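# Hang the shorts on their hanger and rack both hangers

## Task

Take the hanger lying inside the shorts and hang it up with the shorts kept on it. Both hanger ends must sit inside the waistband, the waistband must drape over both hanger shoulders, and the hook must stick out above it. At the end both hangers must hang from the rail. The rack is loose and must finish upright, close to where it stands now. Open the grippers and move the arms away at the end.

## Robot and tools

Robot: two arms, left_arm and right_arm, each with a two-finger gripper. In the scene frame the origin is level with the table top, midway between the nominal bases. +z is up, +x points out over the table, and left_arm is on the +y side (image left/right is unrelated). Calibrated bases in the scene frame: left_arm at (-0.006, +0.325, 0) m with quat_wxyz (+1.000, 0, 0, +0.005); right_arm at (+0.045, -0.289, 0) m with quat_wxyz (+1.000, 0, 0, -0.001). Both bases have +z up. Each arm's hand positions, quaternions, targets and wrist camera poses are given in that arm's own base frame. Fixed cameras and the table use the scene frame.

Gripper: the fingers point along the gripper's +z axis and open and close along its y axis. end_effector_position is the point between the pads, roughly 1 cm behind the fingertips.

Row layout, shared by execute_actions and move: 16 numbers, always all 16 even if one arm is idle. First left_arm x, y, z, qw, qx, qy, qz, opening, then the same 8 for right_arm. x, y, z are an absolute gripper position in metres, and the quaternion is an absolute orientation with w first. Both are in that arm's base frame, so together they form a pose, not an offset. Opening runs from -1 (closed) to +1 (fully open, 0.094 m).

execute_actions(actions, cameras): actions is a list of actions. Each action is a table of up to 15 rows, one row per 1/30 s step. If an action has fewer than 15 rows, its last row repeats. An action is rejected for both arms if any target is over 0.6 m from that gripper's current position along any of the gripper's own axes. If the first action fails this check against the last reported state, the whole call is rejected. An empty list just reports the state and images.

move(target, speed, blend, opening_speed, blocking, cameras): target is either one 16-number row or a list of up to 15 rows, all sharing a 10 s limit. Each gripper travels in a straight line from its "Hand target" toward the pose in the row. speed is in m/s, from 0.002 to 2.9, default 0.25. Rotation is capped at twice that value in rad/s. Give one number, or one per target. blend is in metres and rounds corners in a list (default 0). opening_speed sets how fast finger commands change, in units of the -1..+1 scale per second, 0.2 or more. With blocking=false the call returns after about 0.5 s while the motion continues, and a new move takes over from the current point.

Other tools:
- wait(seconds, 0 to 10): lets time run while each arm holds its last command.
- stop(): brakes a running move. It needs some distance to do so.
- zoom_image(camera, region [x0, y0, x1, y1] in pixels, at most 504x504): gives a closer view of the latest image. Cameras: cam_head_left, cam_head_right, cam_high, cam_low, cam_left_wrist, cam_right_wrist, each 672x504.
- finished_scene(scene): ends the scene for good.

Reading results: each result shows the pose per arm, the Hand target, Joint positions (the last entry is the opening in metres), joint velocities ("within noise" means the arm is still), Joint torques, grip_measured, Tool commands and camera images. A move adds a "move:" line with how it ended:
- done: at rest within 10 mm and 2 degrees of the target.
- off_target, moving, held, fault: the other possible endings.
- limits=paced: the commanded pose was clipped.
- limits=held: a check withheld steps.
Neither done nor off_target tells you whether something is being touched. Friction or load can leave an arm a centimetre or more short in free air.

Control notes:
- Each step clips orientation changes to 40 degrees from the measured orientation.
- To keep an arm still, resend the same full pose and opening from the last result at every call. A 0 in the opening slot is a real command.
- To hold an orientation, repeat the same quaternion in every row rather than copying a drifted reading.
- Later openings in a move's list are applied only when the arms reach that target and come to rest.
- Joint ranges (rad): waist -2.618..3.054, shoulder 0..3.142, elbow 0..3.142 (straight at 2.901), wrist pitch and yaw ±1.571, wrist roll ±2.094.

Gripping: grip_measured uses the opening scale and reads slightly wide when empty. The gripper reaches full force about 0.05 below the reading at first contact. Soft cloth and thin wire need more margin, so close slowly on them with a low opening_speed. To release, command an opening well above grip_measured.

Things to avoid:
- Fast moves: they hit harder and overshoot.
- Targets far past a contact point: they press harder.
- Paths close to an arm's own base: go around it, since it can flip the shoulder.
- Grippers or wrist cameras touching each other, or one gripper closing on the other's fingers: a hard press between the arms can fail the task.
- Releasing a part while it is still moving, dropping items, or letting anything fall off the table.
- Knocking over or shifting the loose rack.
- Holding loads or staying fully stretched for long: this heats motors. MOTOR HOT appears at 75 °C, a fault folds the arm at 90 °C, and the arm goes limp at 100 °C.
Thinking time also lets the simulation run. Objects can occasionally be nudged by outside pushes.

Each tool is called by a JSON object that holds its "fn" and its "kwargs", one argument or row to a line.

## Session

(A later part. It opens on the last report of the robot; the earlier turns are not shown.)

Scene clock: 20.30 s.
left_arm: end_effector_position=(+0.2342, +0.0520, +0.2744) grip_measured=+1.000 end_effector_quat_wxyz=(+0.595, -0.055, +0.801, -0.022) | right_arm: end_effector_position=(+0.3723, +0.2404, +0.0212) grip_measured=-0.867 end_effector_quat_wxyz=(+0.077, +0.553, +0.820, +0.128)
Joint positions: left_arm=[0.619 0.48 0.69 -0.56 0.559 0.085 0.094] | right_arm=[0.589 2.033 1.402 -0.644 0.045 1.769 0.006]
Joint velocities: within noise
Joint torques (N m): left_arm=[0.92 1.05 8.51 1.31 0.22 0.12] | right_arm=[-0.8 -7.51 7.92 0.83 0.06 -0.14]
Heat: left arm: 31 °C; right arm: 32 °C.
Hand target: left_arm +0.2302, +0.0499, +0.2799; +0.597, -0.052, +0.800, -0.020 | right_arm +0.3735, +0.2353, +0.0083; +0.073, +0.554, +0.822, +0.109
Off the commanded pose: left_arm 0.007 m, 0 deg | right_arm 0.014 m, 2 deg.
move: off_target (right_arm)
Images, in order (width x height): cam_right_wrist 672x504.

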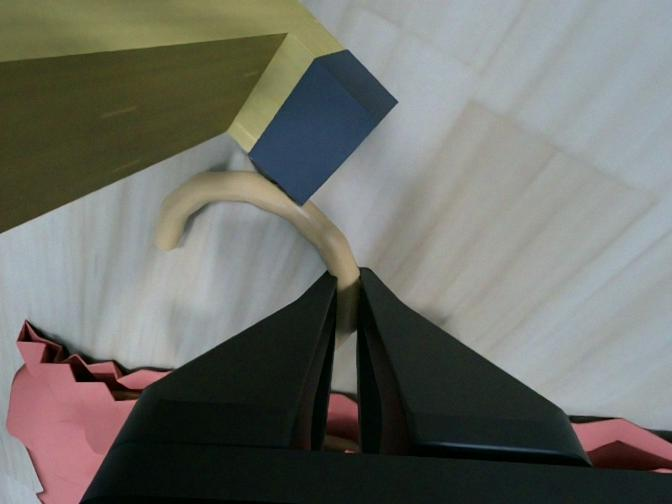

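{"fn": "move", "kwargs": {
  "target": [
    [0.23,0.05,0.28,0.593,-0.052,0.796,-0.02,1, 0.366,0.250,0.03,0.073,0.5544,0.8219,0.1082,-1],
    [0.23,0.05,0.28,0.593,-0.052,0.796,-0.02,1, 0.345,0.235,0.10,0.073,0.5544,0.8219,0.1082,-1]
  ],
  "speed": 0.08,
  "blend": 0.01
}}

Scene clock: 24.00 s.
left_arm: end_effector_position=(+0.2342, +0.0520, +0.2743) grip_measured=+1.000 end_effector_quat_wxyz=(+0.595, -0.055, +0.801, -0.022) | right_arm: end_effector_position=(+0.3422, +0.2294, +0.0787) grip_measured=-0.870 end_effector_quat_wxyz=(+0.064, +0.556, +0.824, +0.087)
Joint positions: left_arm=[0.619 0.48 0.69 -0.56 0.559 0.085 0.094] | right_arm=[0.613 1.928 1.51 -0.944 0.058 1.793 0.006]
Joint velocities: within noise
Joint torques (N m): left_arm=[0.77 0.99 8.46 1.29 0.2 0.1] | right_arm=[0.64 -12.96 9.07 0.6 0.05 0.06]
Heat: left arm: 32 °C; right arm: 33 °C.
Hand target: left_arm +0.2302, +0.0499, +0.2798; +0.597, -0.052, +0.801, -0.020 | right_arm +0.3447, +0.2347, +0.0996; +0.073, +0.554, +0.822, +0.108
Off the commanded pose: left_arm 0.007 m, 0 deg | right_arm 0.022 m, 3 deg.
move: off_target (right_arm)

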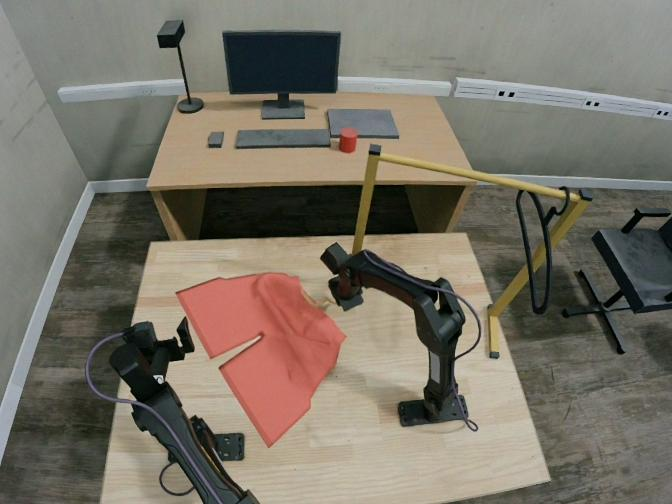

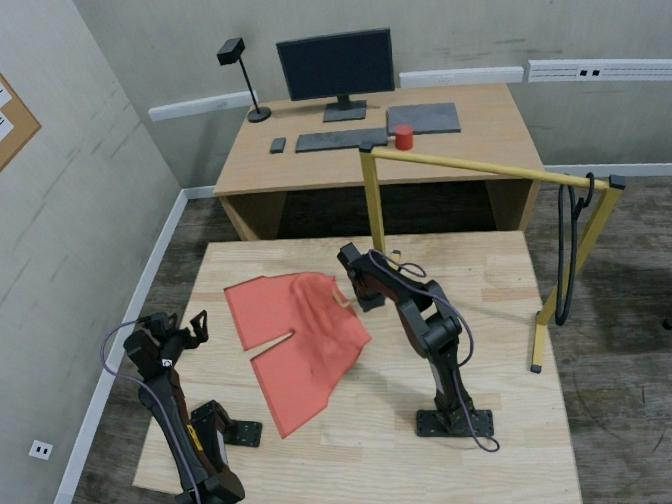

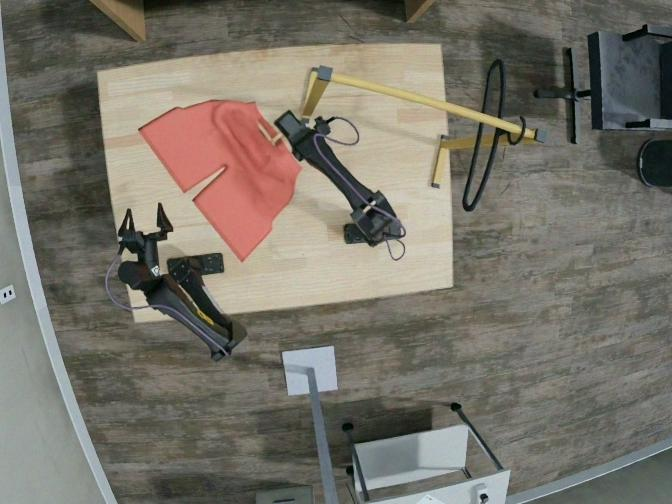

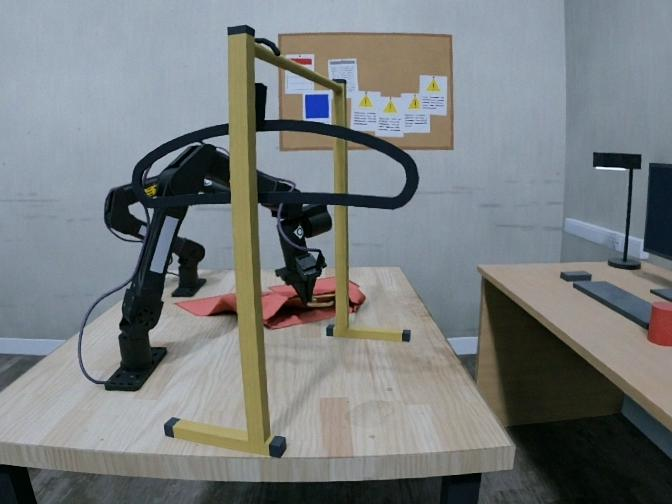

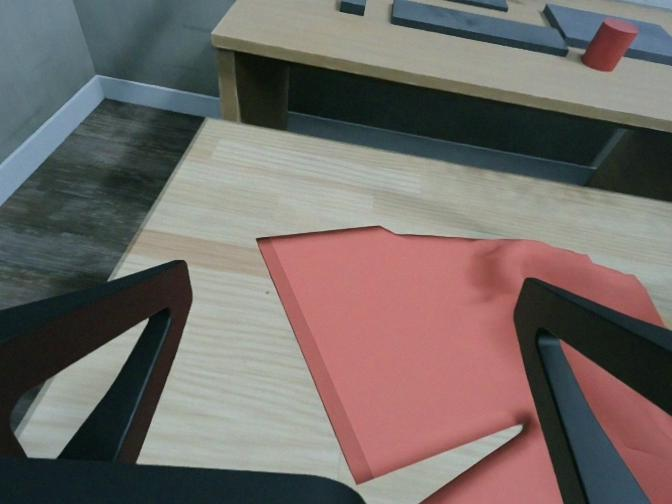

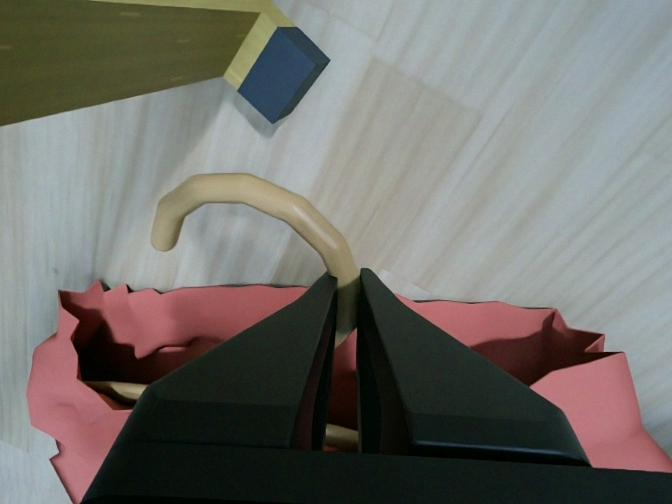

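{"fn": "move", "kwargs": {
  "target": [
    [0.23,0.05,0.28,0.593,-0.052,0.796,-0.02,1, 0.315,0.205,0.20,0.3978,0.2664,0.8778,-0.0165,-1],
    [0.23,0.05,0.28,0.593,-0.052,0.796,-0.02,1, 0.285,0.155,0.43,0.7064,-0.0308,0.7064,0.0308,-1]
  ],
  "speed": 0.12,
  "blend": 0.03
}}

Scene clock: 32.63 s.
left_arm: end_effector_position=(+0.2342, +0.0520, +0.2743) grip_measured=+1.000 end_effector_quat_wxyz=(+0.595, -0.055, +0.801, -0.022) | right_arm: end_effector_position=(+0.2866, +0.1600, +0.4259) grip_measured=-0.869 end_effector_quat_wxyz=(+0.699, -0.037, +0.714, +0.026)
Joint positions: left_arm=[0.619 0.48 0.69 -0.56 0.559 0.085 0.094] | right_arm=[0.917 0.992 1.127 -0.167 0.828 0.01 0.006]
Joint velocities: within noise
Joint torques (N m): left_arm=[0.77 0.99 8.54 1.35 0.18 0.12] | right_arm=[-0.68 -3.14 6.09 2.44 -0.03 -0.13]
Heat: left arm: 33 °C; right arm: 34 °C.
Hand target: left_arm +0.2302, +0.0499, +0.2798; +0.597, -0.053, +0.801, -0.020 | right_arm +0.2849, +0.1550, +0.4300; +0.706, -0.031, +0.707, +0.031
Off the commanded pose: left_arm 0.007 m, 0 deg | right_arm 0.007 m, 1 deg.
move: done

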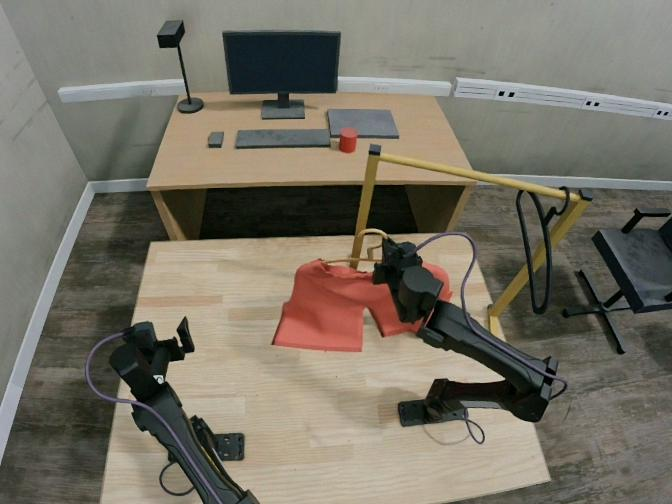

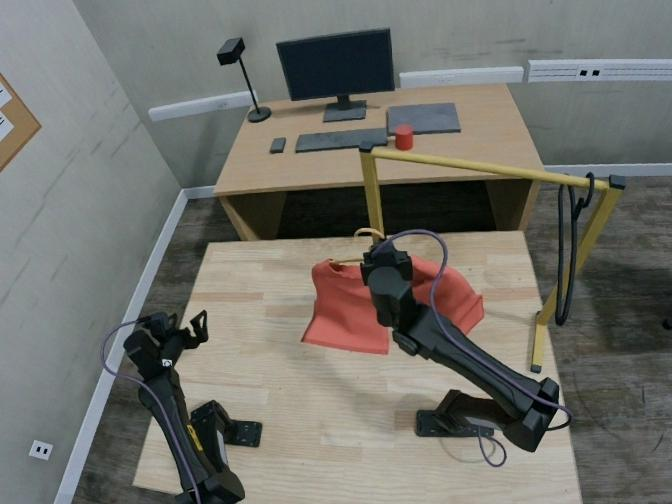

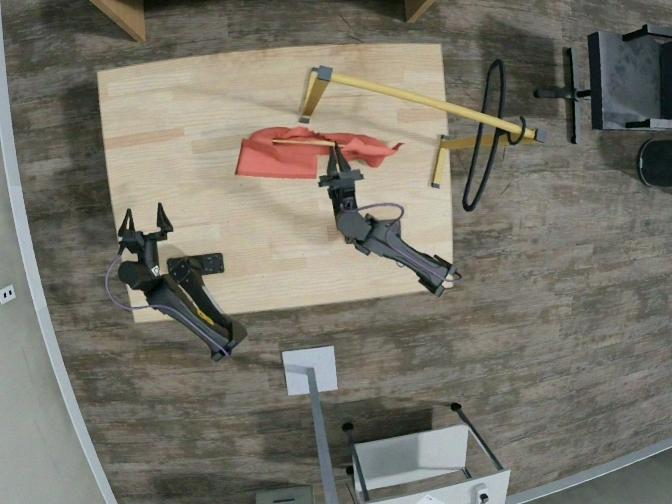

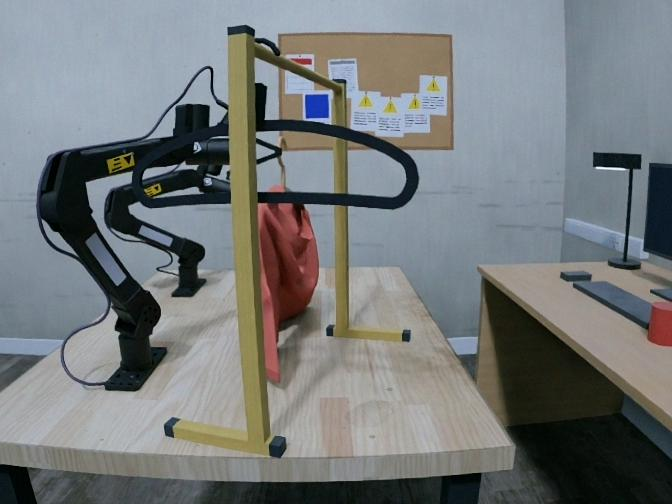

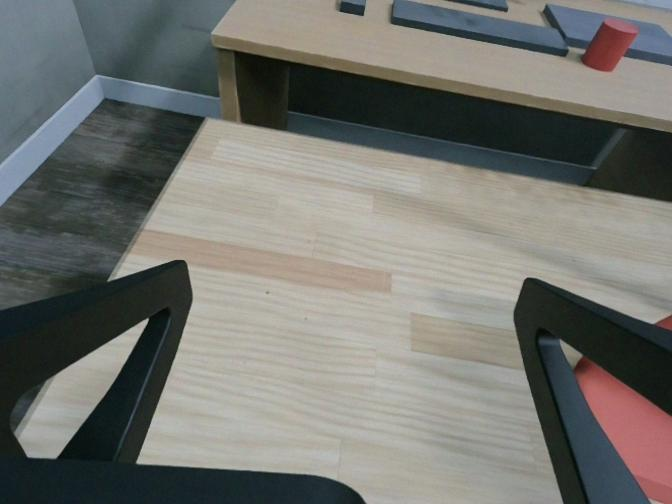

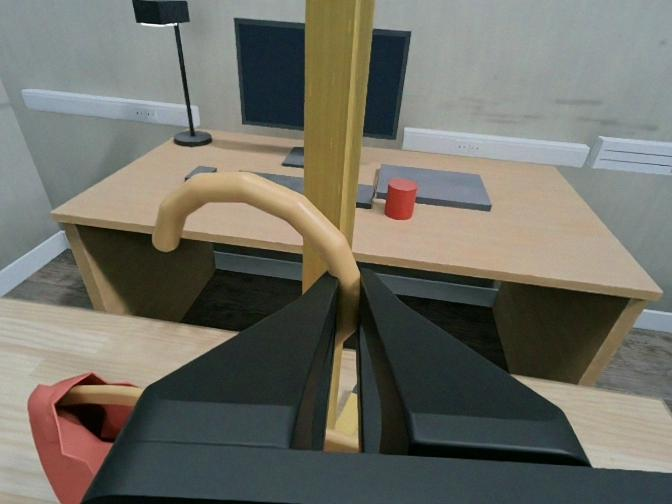

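{"fn": "zoom_image", "kwargs": {
  "camera": "cam_high",
  "region": [220, 90, 440, 220]
}}

{"fn": "zoom_image", "kwargs": {
  "camera": "cam_head_left",
  "region": [260, 200, 480, 370]
}}

{"fn": "zoom_image", "kwargs": {
  "camera": "cam_head_right",
  "region": [280, 200, 500, 370]
}}

{"fn": "zoom_image", "kwargs": {
  "camera": "cam_low",
  "region": [220, 110, 400, 390]
}}

Scaled by 2.291 from the camera's 672x504 image, which has a finer 960x720 frame.

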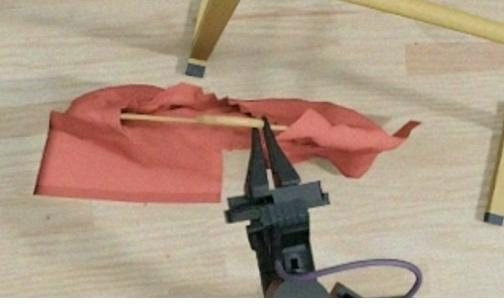

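Scaled by 2.291 from the camera's 672x504 image, which has a finer 960x720 frame.

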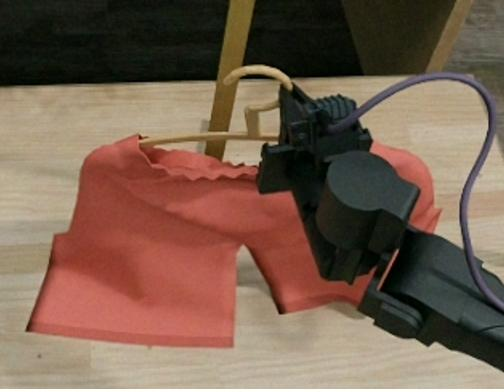

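Scaled by 2.291 from the camera's 672x504 image, which has a finer 960x720 frame.

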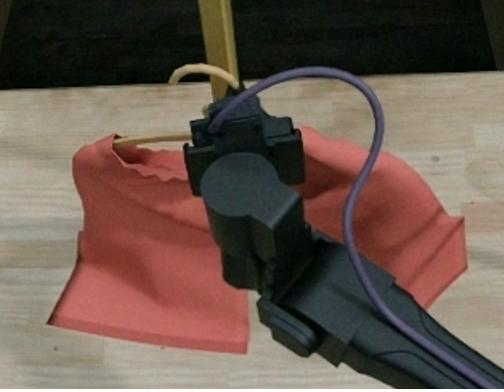

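Scaled by 1.800 from the camera's 672x504 image, which has a finer 960x720 frame.

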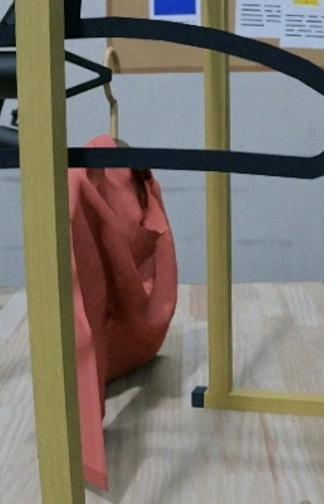

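{"fn": "move", "kwargs": {
  "target": [
    [0.23,0.05,0.28,0.593,-0.052,0.796,-0.02,1, 0.31,0.09,0.49,0.7064,-0.0308,0.7064,0.0308,-1],
    [0.23,0.05,0.28,0.593,-0.052,0.796,-0.02,1, 0.315,0.03,0.495,0.7065,0.0309,0.7065,-0.0309,-1]
  ],
  "speed": 0.1,
  "blend": 0.02
}}

{"fn": "zoom_image", "kwargs": {
  "camera": "cam_high",
  "region": [240, 30, 560, 270]
}}

Scene clock: 37.63 s.
left_arm: end_effector_position=(+0.2342, +0.0520, +0.2743) grip_measured=+1.000 end_effector_quat_wxyz=(+0.595, -0.055, +0.801, -0.022) | right_arm: end_effector_position=(+0.3202, +0.0335, +0.4742) grip_measured=-0.869 end_effector_quat_wxyz=(+0.689, +0.024, +0.724, -0.036)
Joint positions: left_arm=[0.619 0.48 0.69 -0.56 0.559 0.085 0.094] | right_arm=[0.323 0.992 1.374 -0.435 0.408 0.002 0.006]
Joint velocities: within noise
Joint torques (N m): left_arm=[0.85 1.01 8.53 1.34 0.22 0.09] | right_arm=[-0.75 -1.37 9.87 2.36 -0.01 -0.03]
Heat: left arm: 34 °C; right arm: 34 °C.
Hand target: left_arm +0.2302, +0.0499, +0.2798; +0.597, -0.052, +0.801, -0.020 | right_arm +0.3142, +0.0300, +0.4945; +0.707, +0.031, +0.706, -0.031
Off the commanded pose: left_arm 0.007 m, 0 deg | right_arm 0.022 m, 3 deg.
move: off_target (right_arm)

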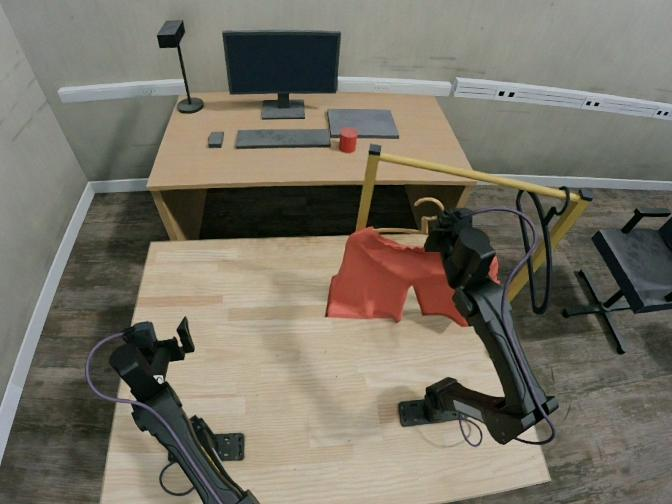

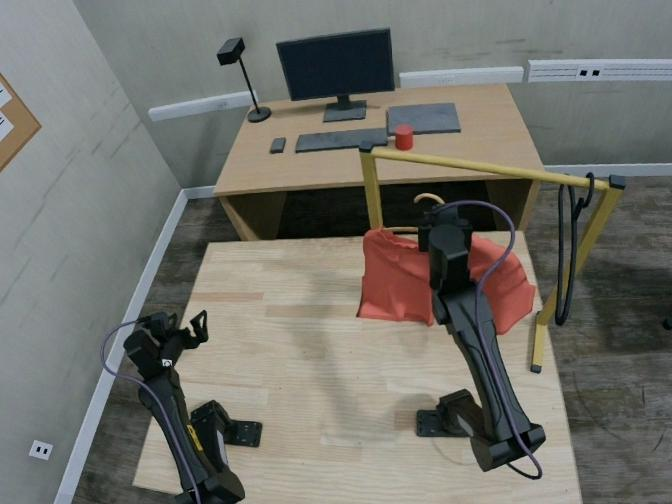

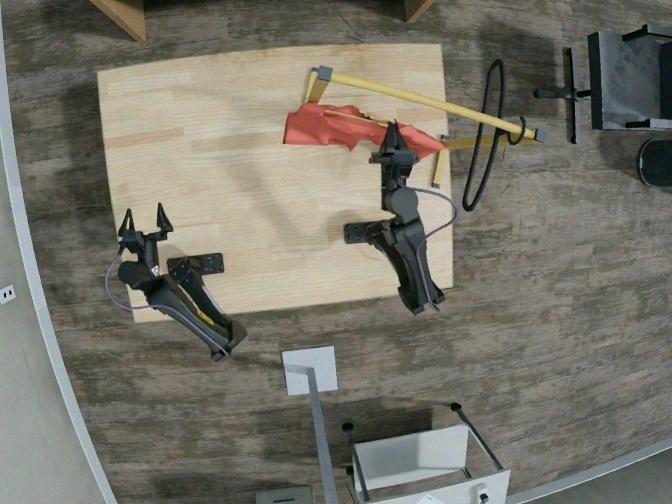

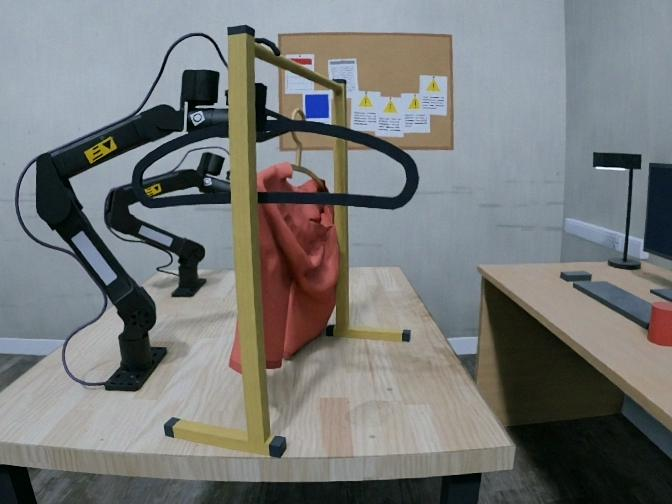

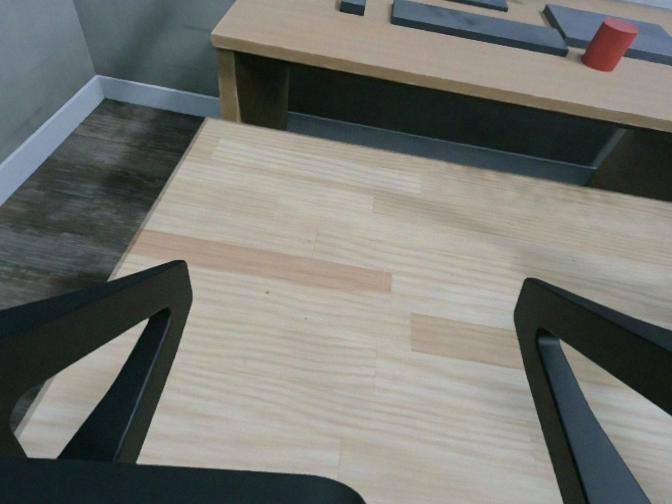

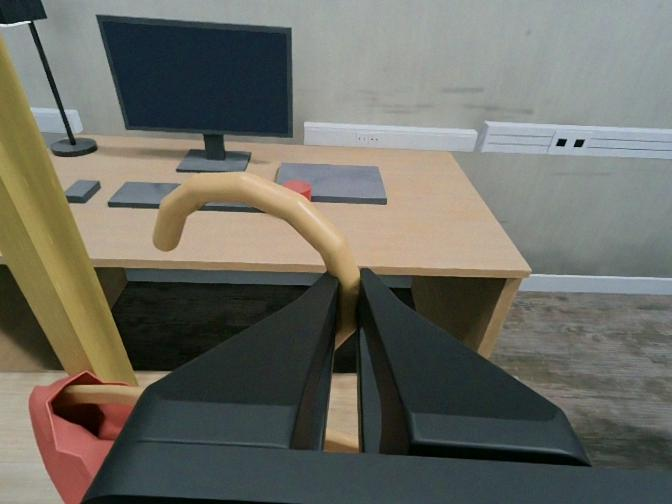

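Scaled by 1.575 from the camera's 672x504 image, which has a finer 960x720 frame.

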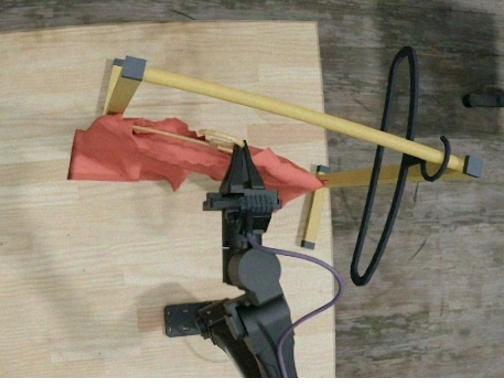

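{"fn": "move", "kwargs": {
  "target": [
    [0.23,0.05,0.28,0.593,-0.052,0.796,-0.02,1, 0.30,-0.015,0.505,0.7026,0.0801,0.7026,-0.0801,-1],
    [0.23,0.05,0.28,0.593,-0.052,0.796,-0.02,1, 0.305,-0.04,0.51,0.6831,0.183,0.6831,-0.183,-1],
    [0.23,0.05,0.28,0.593,-0.052,0.796,-0.02,1, 0.30,-0.05,0.515,0.6409,0.2989,0.6409,-0.2989,-1]
  ],
  "speed": 0.09,
  "blend": 0.01
}}

{"fn": "zoom_image", "kwargs": {
  "camera": "cam_high",
  "region": [240, 30, 560, 270]
}}

{"fn": "zoom_image", "kwargs": {
  "camera": "cam_low",
  "region": [190, 20, 430, 380]
}}

Scene clock: 43.20 s.
left_arm: end_effector_position=(+0.2342, +0.0520, +0.2743) grip_measured=+1.000 end_effector_quat_wxyz=(+0.595, -0.055, +0.801, -0.022) | right_arm: end_effector_position=(+0.3033, -0.0502, +0.5022) grip_measured=-0.869 end_effector_quat_wxyz=(+0.630, +0.286, +0.652, -0.311)
Joint positions: left_arm=[0.619 0.48 0.69 -0.56 0.559 0.085 0.094] | right_arm=[0.424 1.216 1.573 -0.406 1.295 0.002 0.006]
Joint velocities: within noise
Joint torques (N m): left_arm=[0.76 1.07 8.47 1.3 0.2 0.11] | right_arm=[0.62 -2.28 9.35 1.95 0.16 -0.02]
Heat: left arm: 34 °C; right arm: 35 °C.
Hand target: left_arm +0.2302, +0.0499, +0.2798; +0.597, -0.052, +0.801, -0.020 | right_arm +0.2996, -0.0501, +0.5145; +0.641, +0.299, +0.641, -0.299
Off the commanded pose: left_arm 0.007 m, 0 deg | right_arm 0.013 m, 3 deg.
move: off_target (right_arm)

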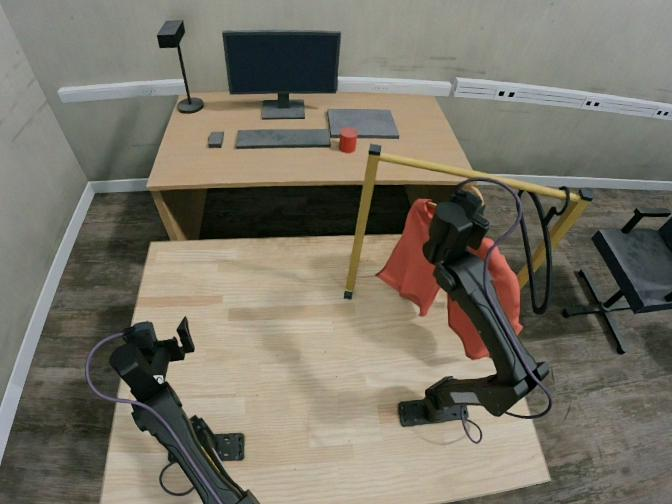

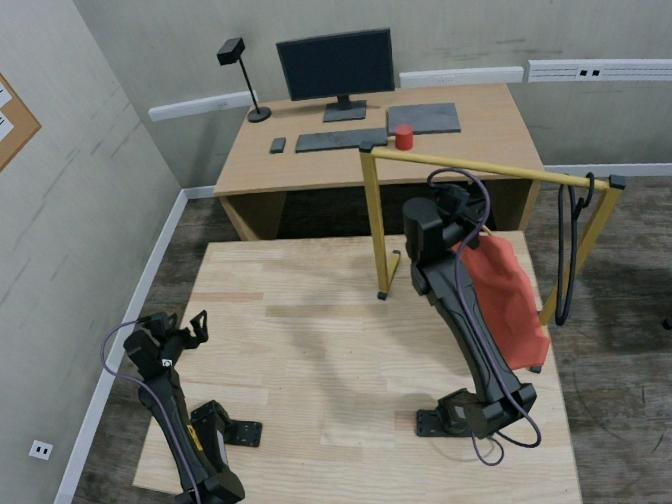

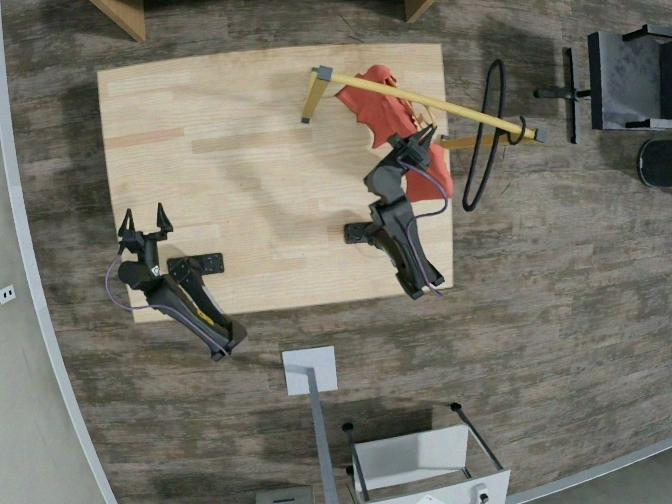

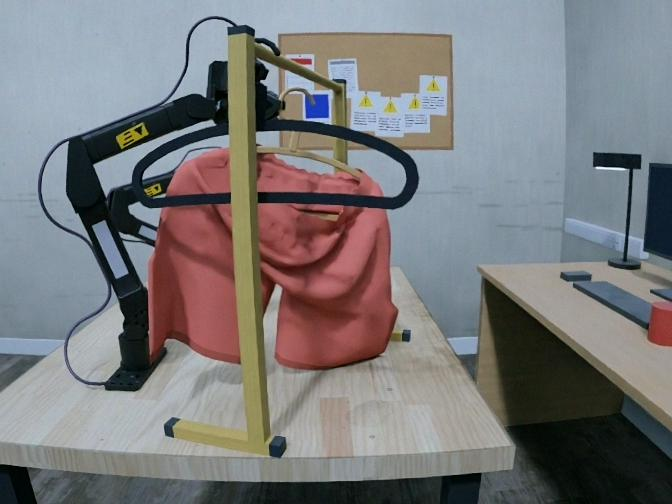

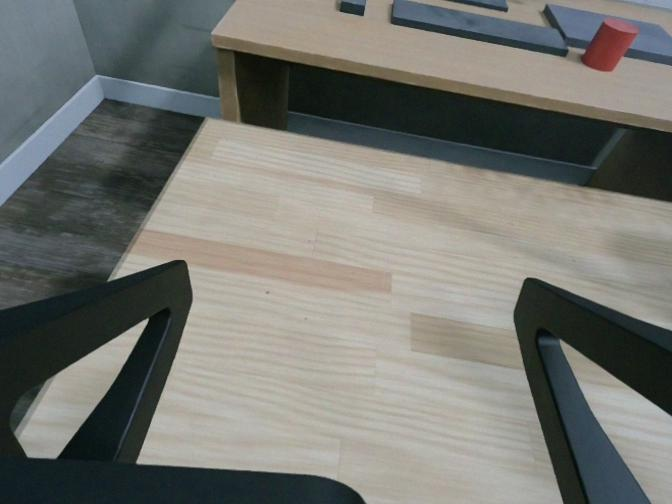

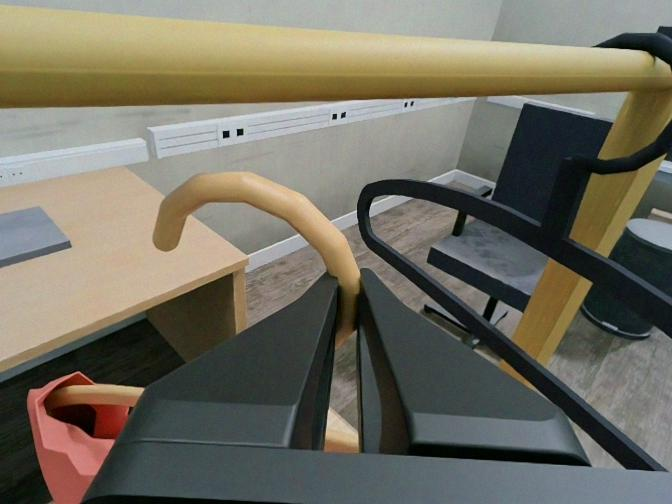

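Scaled by 1.575 from the camera's 672x504 image, which has a finer 960x720 frame.

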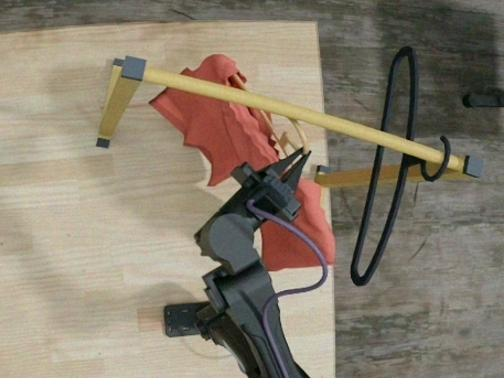

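Scaled by 1.400 from the camera's 672x504 image, which has a finer 960x720 frame.

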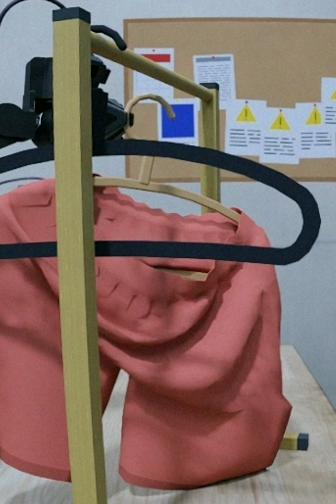

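{"fn": "move", "kwargs": {
  "target": [
    [0.23,0.05,0.28,0.593,-0.052,0.796,-0.02,1, 0.263,-0.042,0.51,0.646,0.2877,0.646,-0.2877,-1],
    [0.23,0.05,0.28,0.593,-0.052,0.796,-0.02,1, 0.263,-0.042,0.572,0.646,0.2877,0.646,-0.2877,-1]
  ],
  "speed": 0.09
}}

{"fn": "zoom_image", "kwargs": {
  "camera": "cam_high",
  "region": [340, 30, 560, 210]
}}

{"fn": "zoom_image", "kwargs": {
  "camera": "cam_low",
  "region": [190, 20, 430, 220]
}}

Scene clock: 46.30 s.
left_arm: end_effector_position=(+0.2342, +0.0520, +0.2743) grip_measured=+1.000 end_effector_quat_wxyz=(+0.595, -0.055, +0.801, -0.022) | right_arm: end_effector_position=(+0.2658, -0.0418, +0.5660) grip_measured=-0.870 end_effector_quat_wxyz=(+0.641, +0.279, +0.650, -0.298)
Joint positions: left_arm=[0.619 0.48 0.69 -0.56 0.559 0.085 0.094] | right_arm=[0.549 1.274 1.918 -0.645 1.39 -0.029 0.006]
Joint velocities: within noise
Joint torques (N m): left_arm=[0.76 1.2 8.4 1.32 0.23 0.11] | right_arm=[0.58 -1.59 7.71 1.61 0.06 0.11]
Heat: left arm: 34 °C; right arm: 34 °C.
Hand target: left_arm +0.2302, +0.0499, +0.2798; +0.597, -0.052, +0.801, -0.020 | right_arm +0.2630, -0.0420, +0.5718; +0.647, +0.287, +0.645, -0.288
Off the commanded pose: left_arm 0.007 m, 0 deg | right_arm 0.007 m, 2 deg.
move: done

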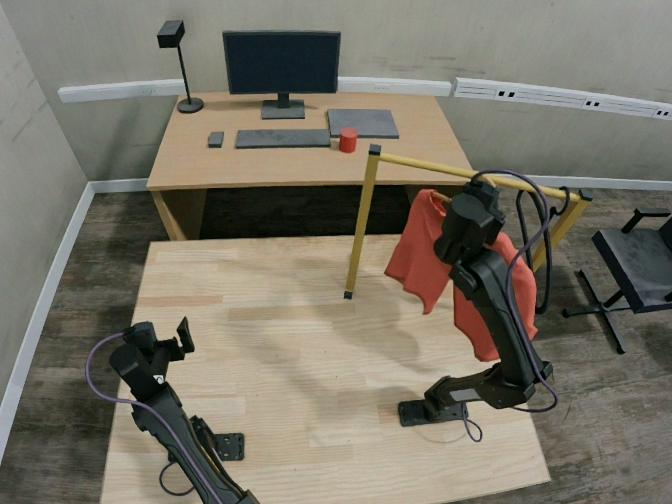

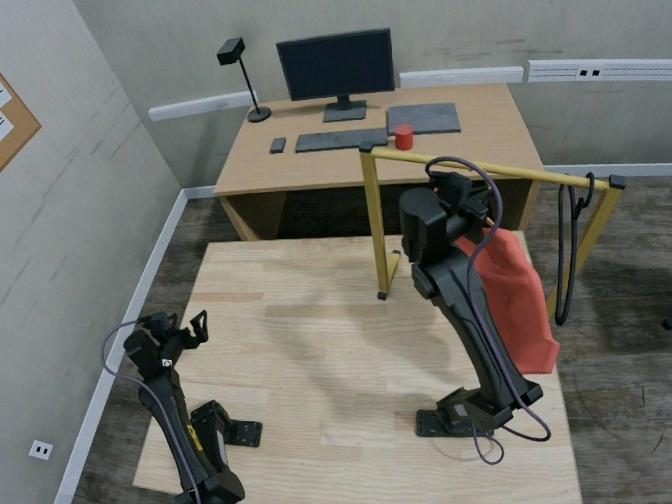

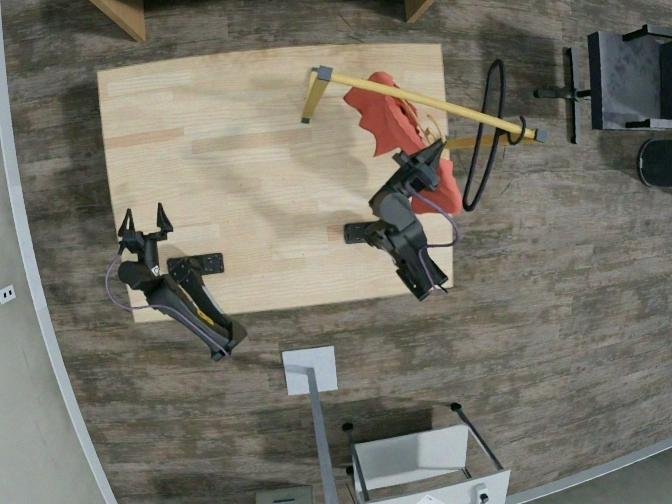

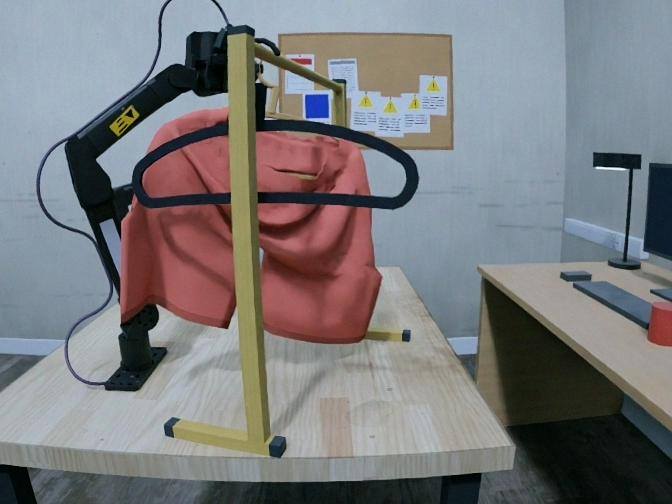

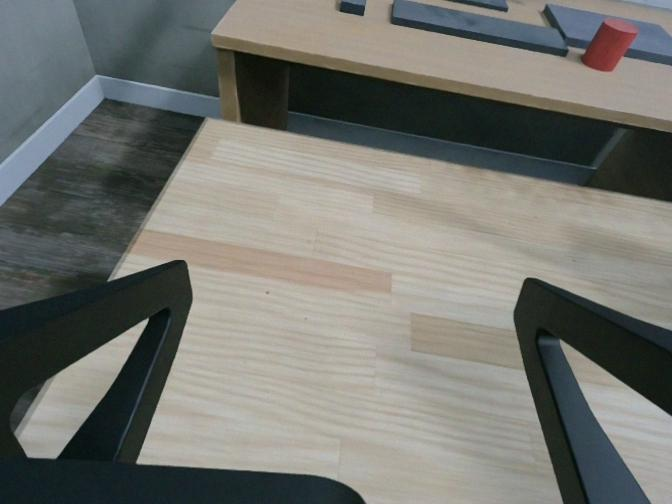

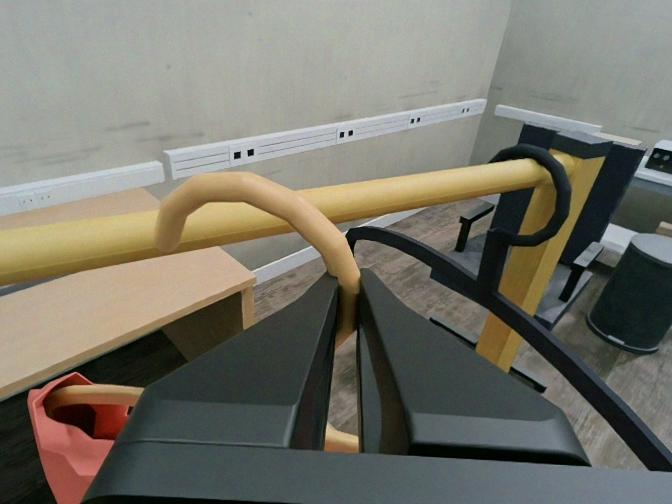

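Scaled by 2.291 from the camera's 672x504 image, which has a finer 960x720 frame.

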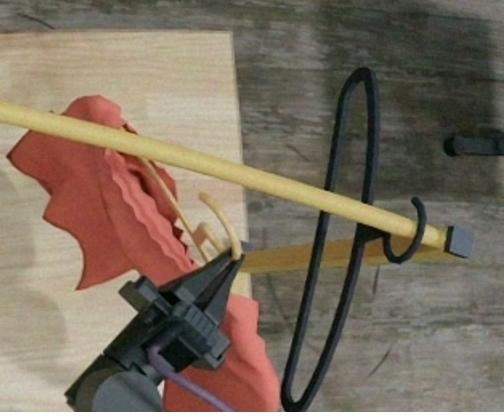

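Scaled by 2.100 from the camera's 672x504 image, which has a finer 960x720 frame.

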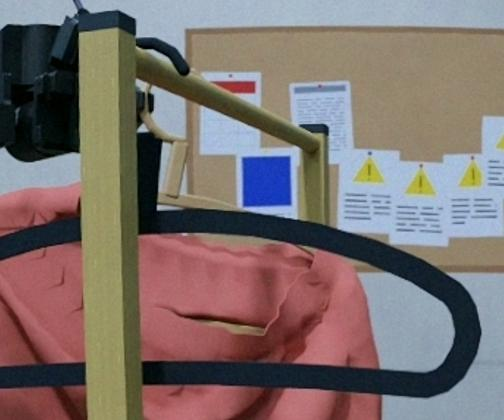

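{"fn": "move", "kwargs": {
  "target": [0.23,0.05,0.28,0.593,-0.052,0.796,-0.02,1, 0.297,-0.047,0.569,0.646,0.2877,0.646,-0.2877,-1],
  "speed": 0.05,
  "cameras": ["cam_low","cam_high","cam_right_wrist"]
}}

{"fn": "zoom_image", "kwargs": {
  "camera": "cam_high",
  "region": [340, 30, 560, 210]
}}

{"fn": "zoom_image", "kwargs": {
  "camera": "cam_low",
  "region": [190, 20, 430, 220]
}}

Scene clock: 48.63 s.
left_arm: end_effector_position=(+0.2342, +0.0520, +0.2743) grip_measured=+1.000 end_effector_quat_wxyz=(+0.595, -0.055, +0.801, -0.022) | right_arm: end_effector_position=(+0.2957, -0.0460, +0.5637) grip_measured=-0.870 end_effector_quat_wxyz=(+0.640, +0.281, +0.650, -0.296)
Joint positions: left_arm=[0.619 0.48 0.69 -0.56 0.559 0.085 0.094] | right_arm=[0.452 1.343 1.954 -0.626 1.293 -0.011 0.006]
Joint velocities: within noise
Joint torques (N m): left_arm=[0.85 1.07 8.55 1.31 0.21 0.1] | right_arm=[-0.66 -2.09 7.53 1.77 -0.09 0.1]
Heat: left arm: 34 °C; right arm: 35 °C.
Hand target: left_arm +0.2302, +0.0499, +0.2798; +0.597, -0.052, +0.801, -0.020 | right_arm +0.2969, -0.0469, +0.5688; +0.646, +0.287, +0.646, -0.288
Off the commanded pose: left_arm 0.007 m, 0 deg | right_arm 0.006 m, 1 deg.
move: done
Images, in order (width x height): cam_high 672x504, cam_low 672x504, cam_right_wrist 672x504.

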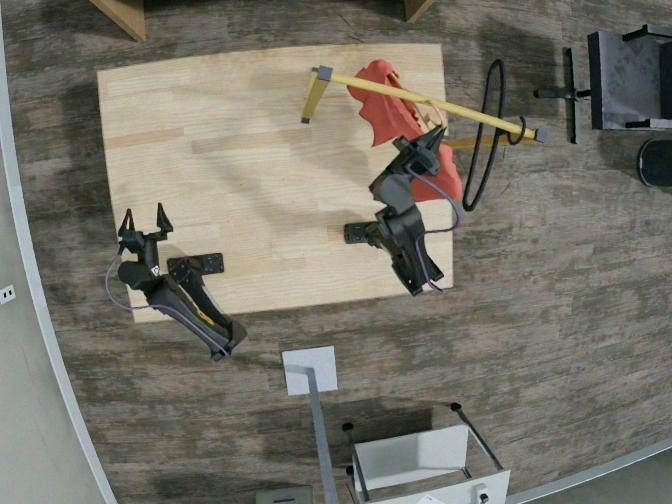

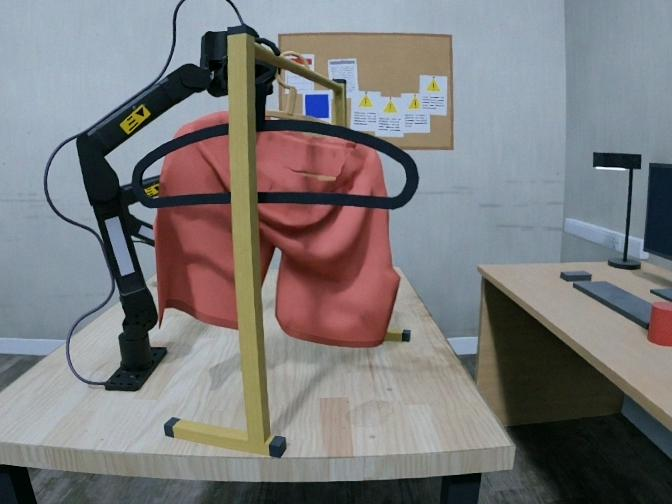

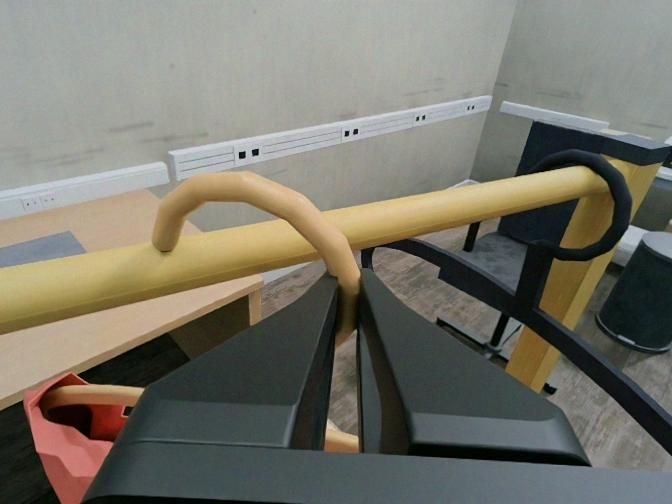

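Scaled by 2.291 from the camera's 672x504 image, which has a finer 960x720 frame.

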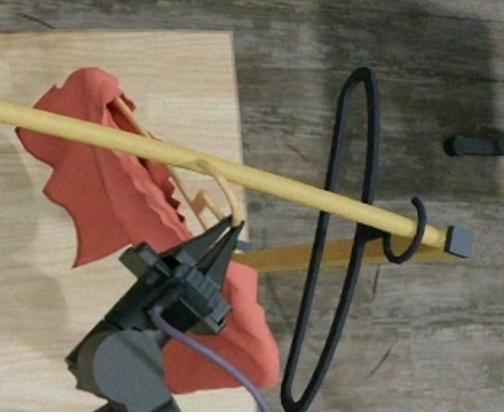

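Scaled by 2.100 from the camera's 672x504 image, which has a finer 960x720 frame.

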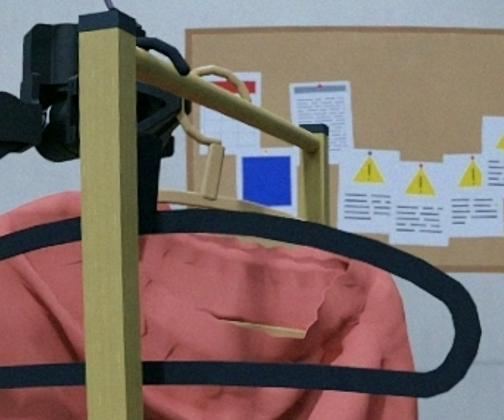

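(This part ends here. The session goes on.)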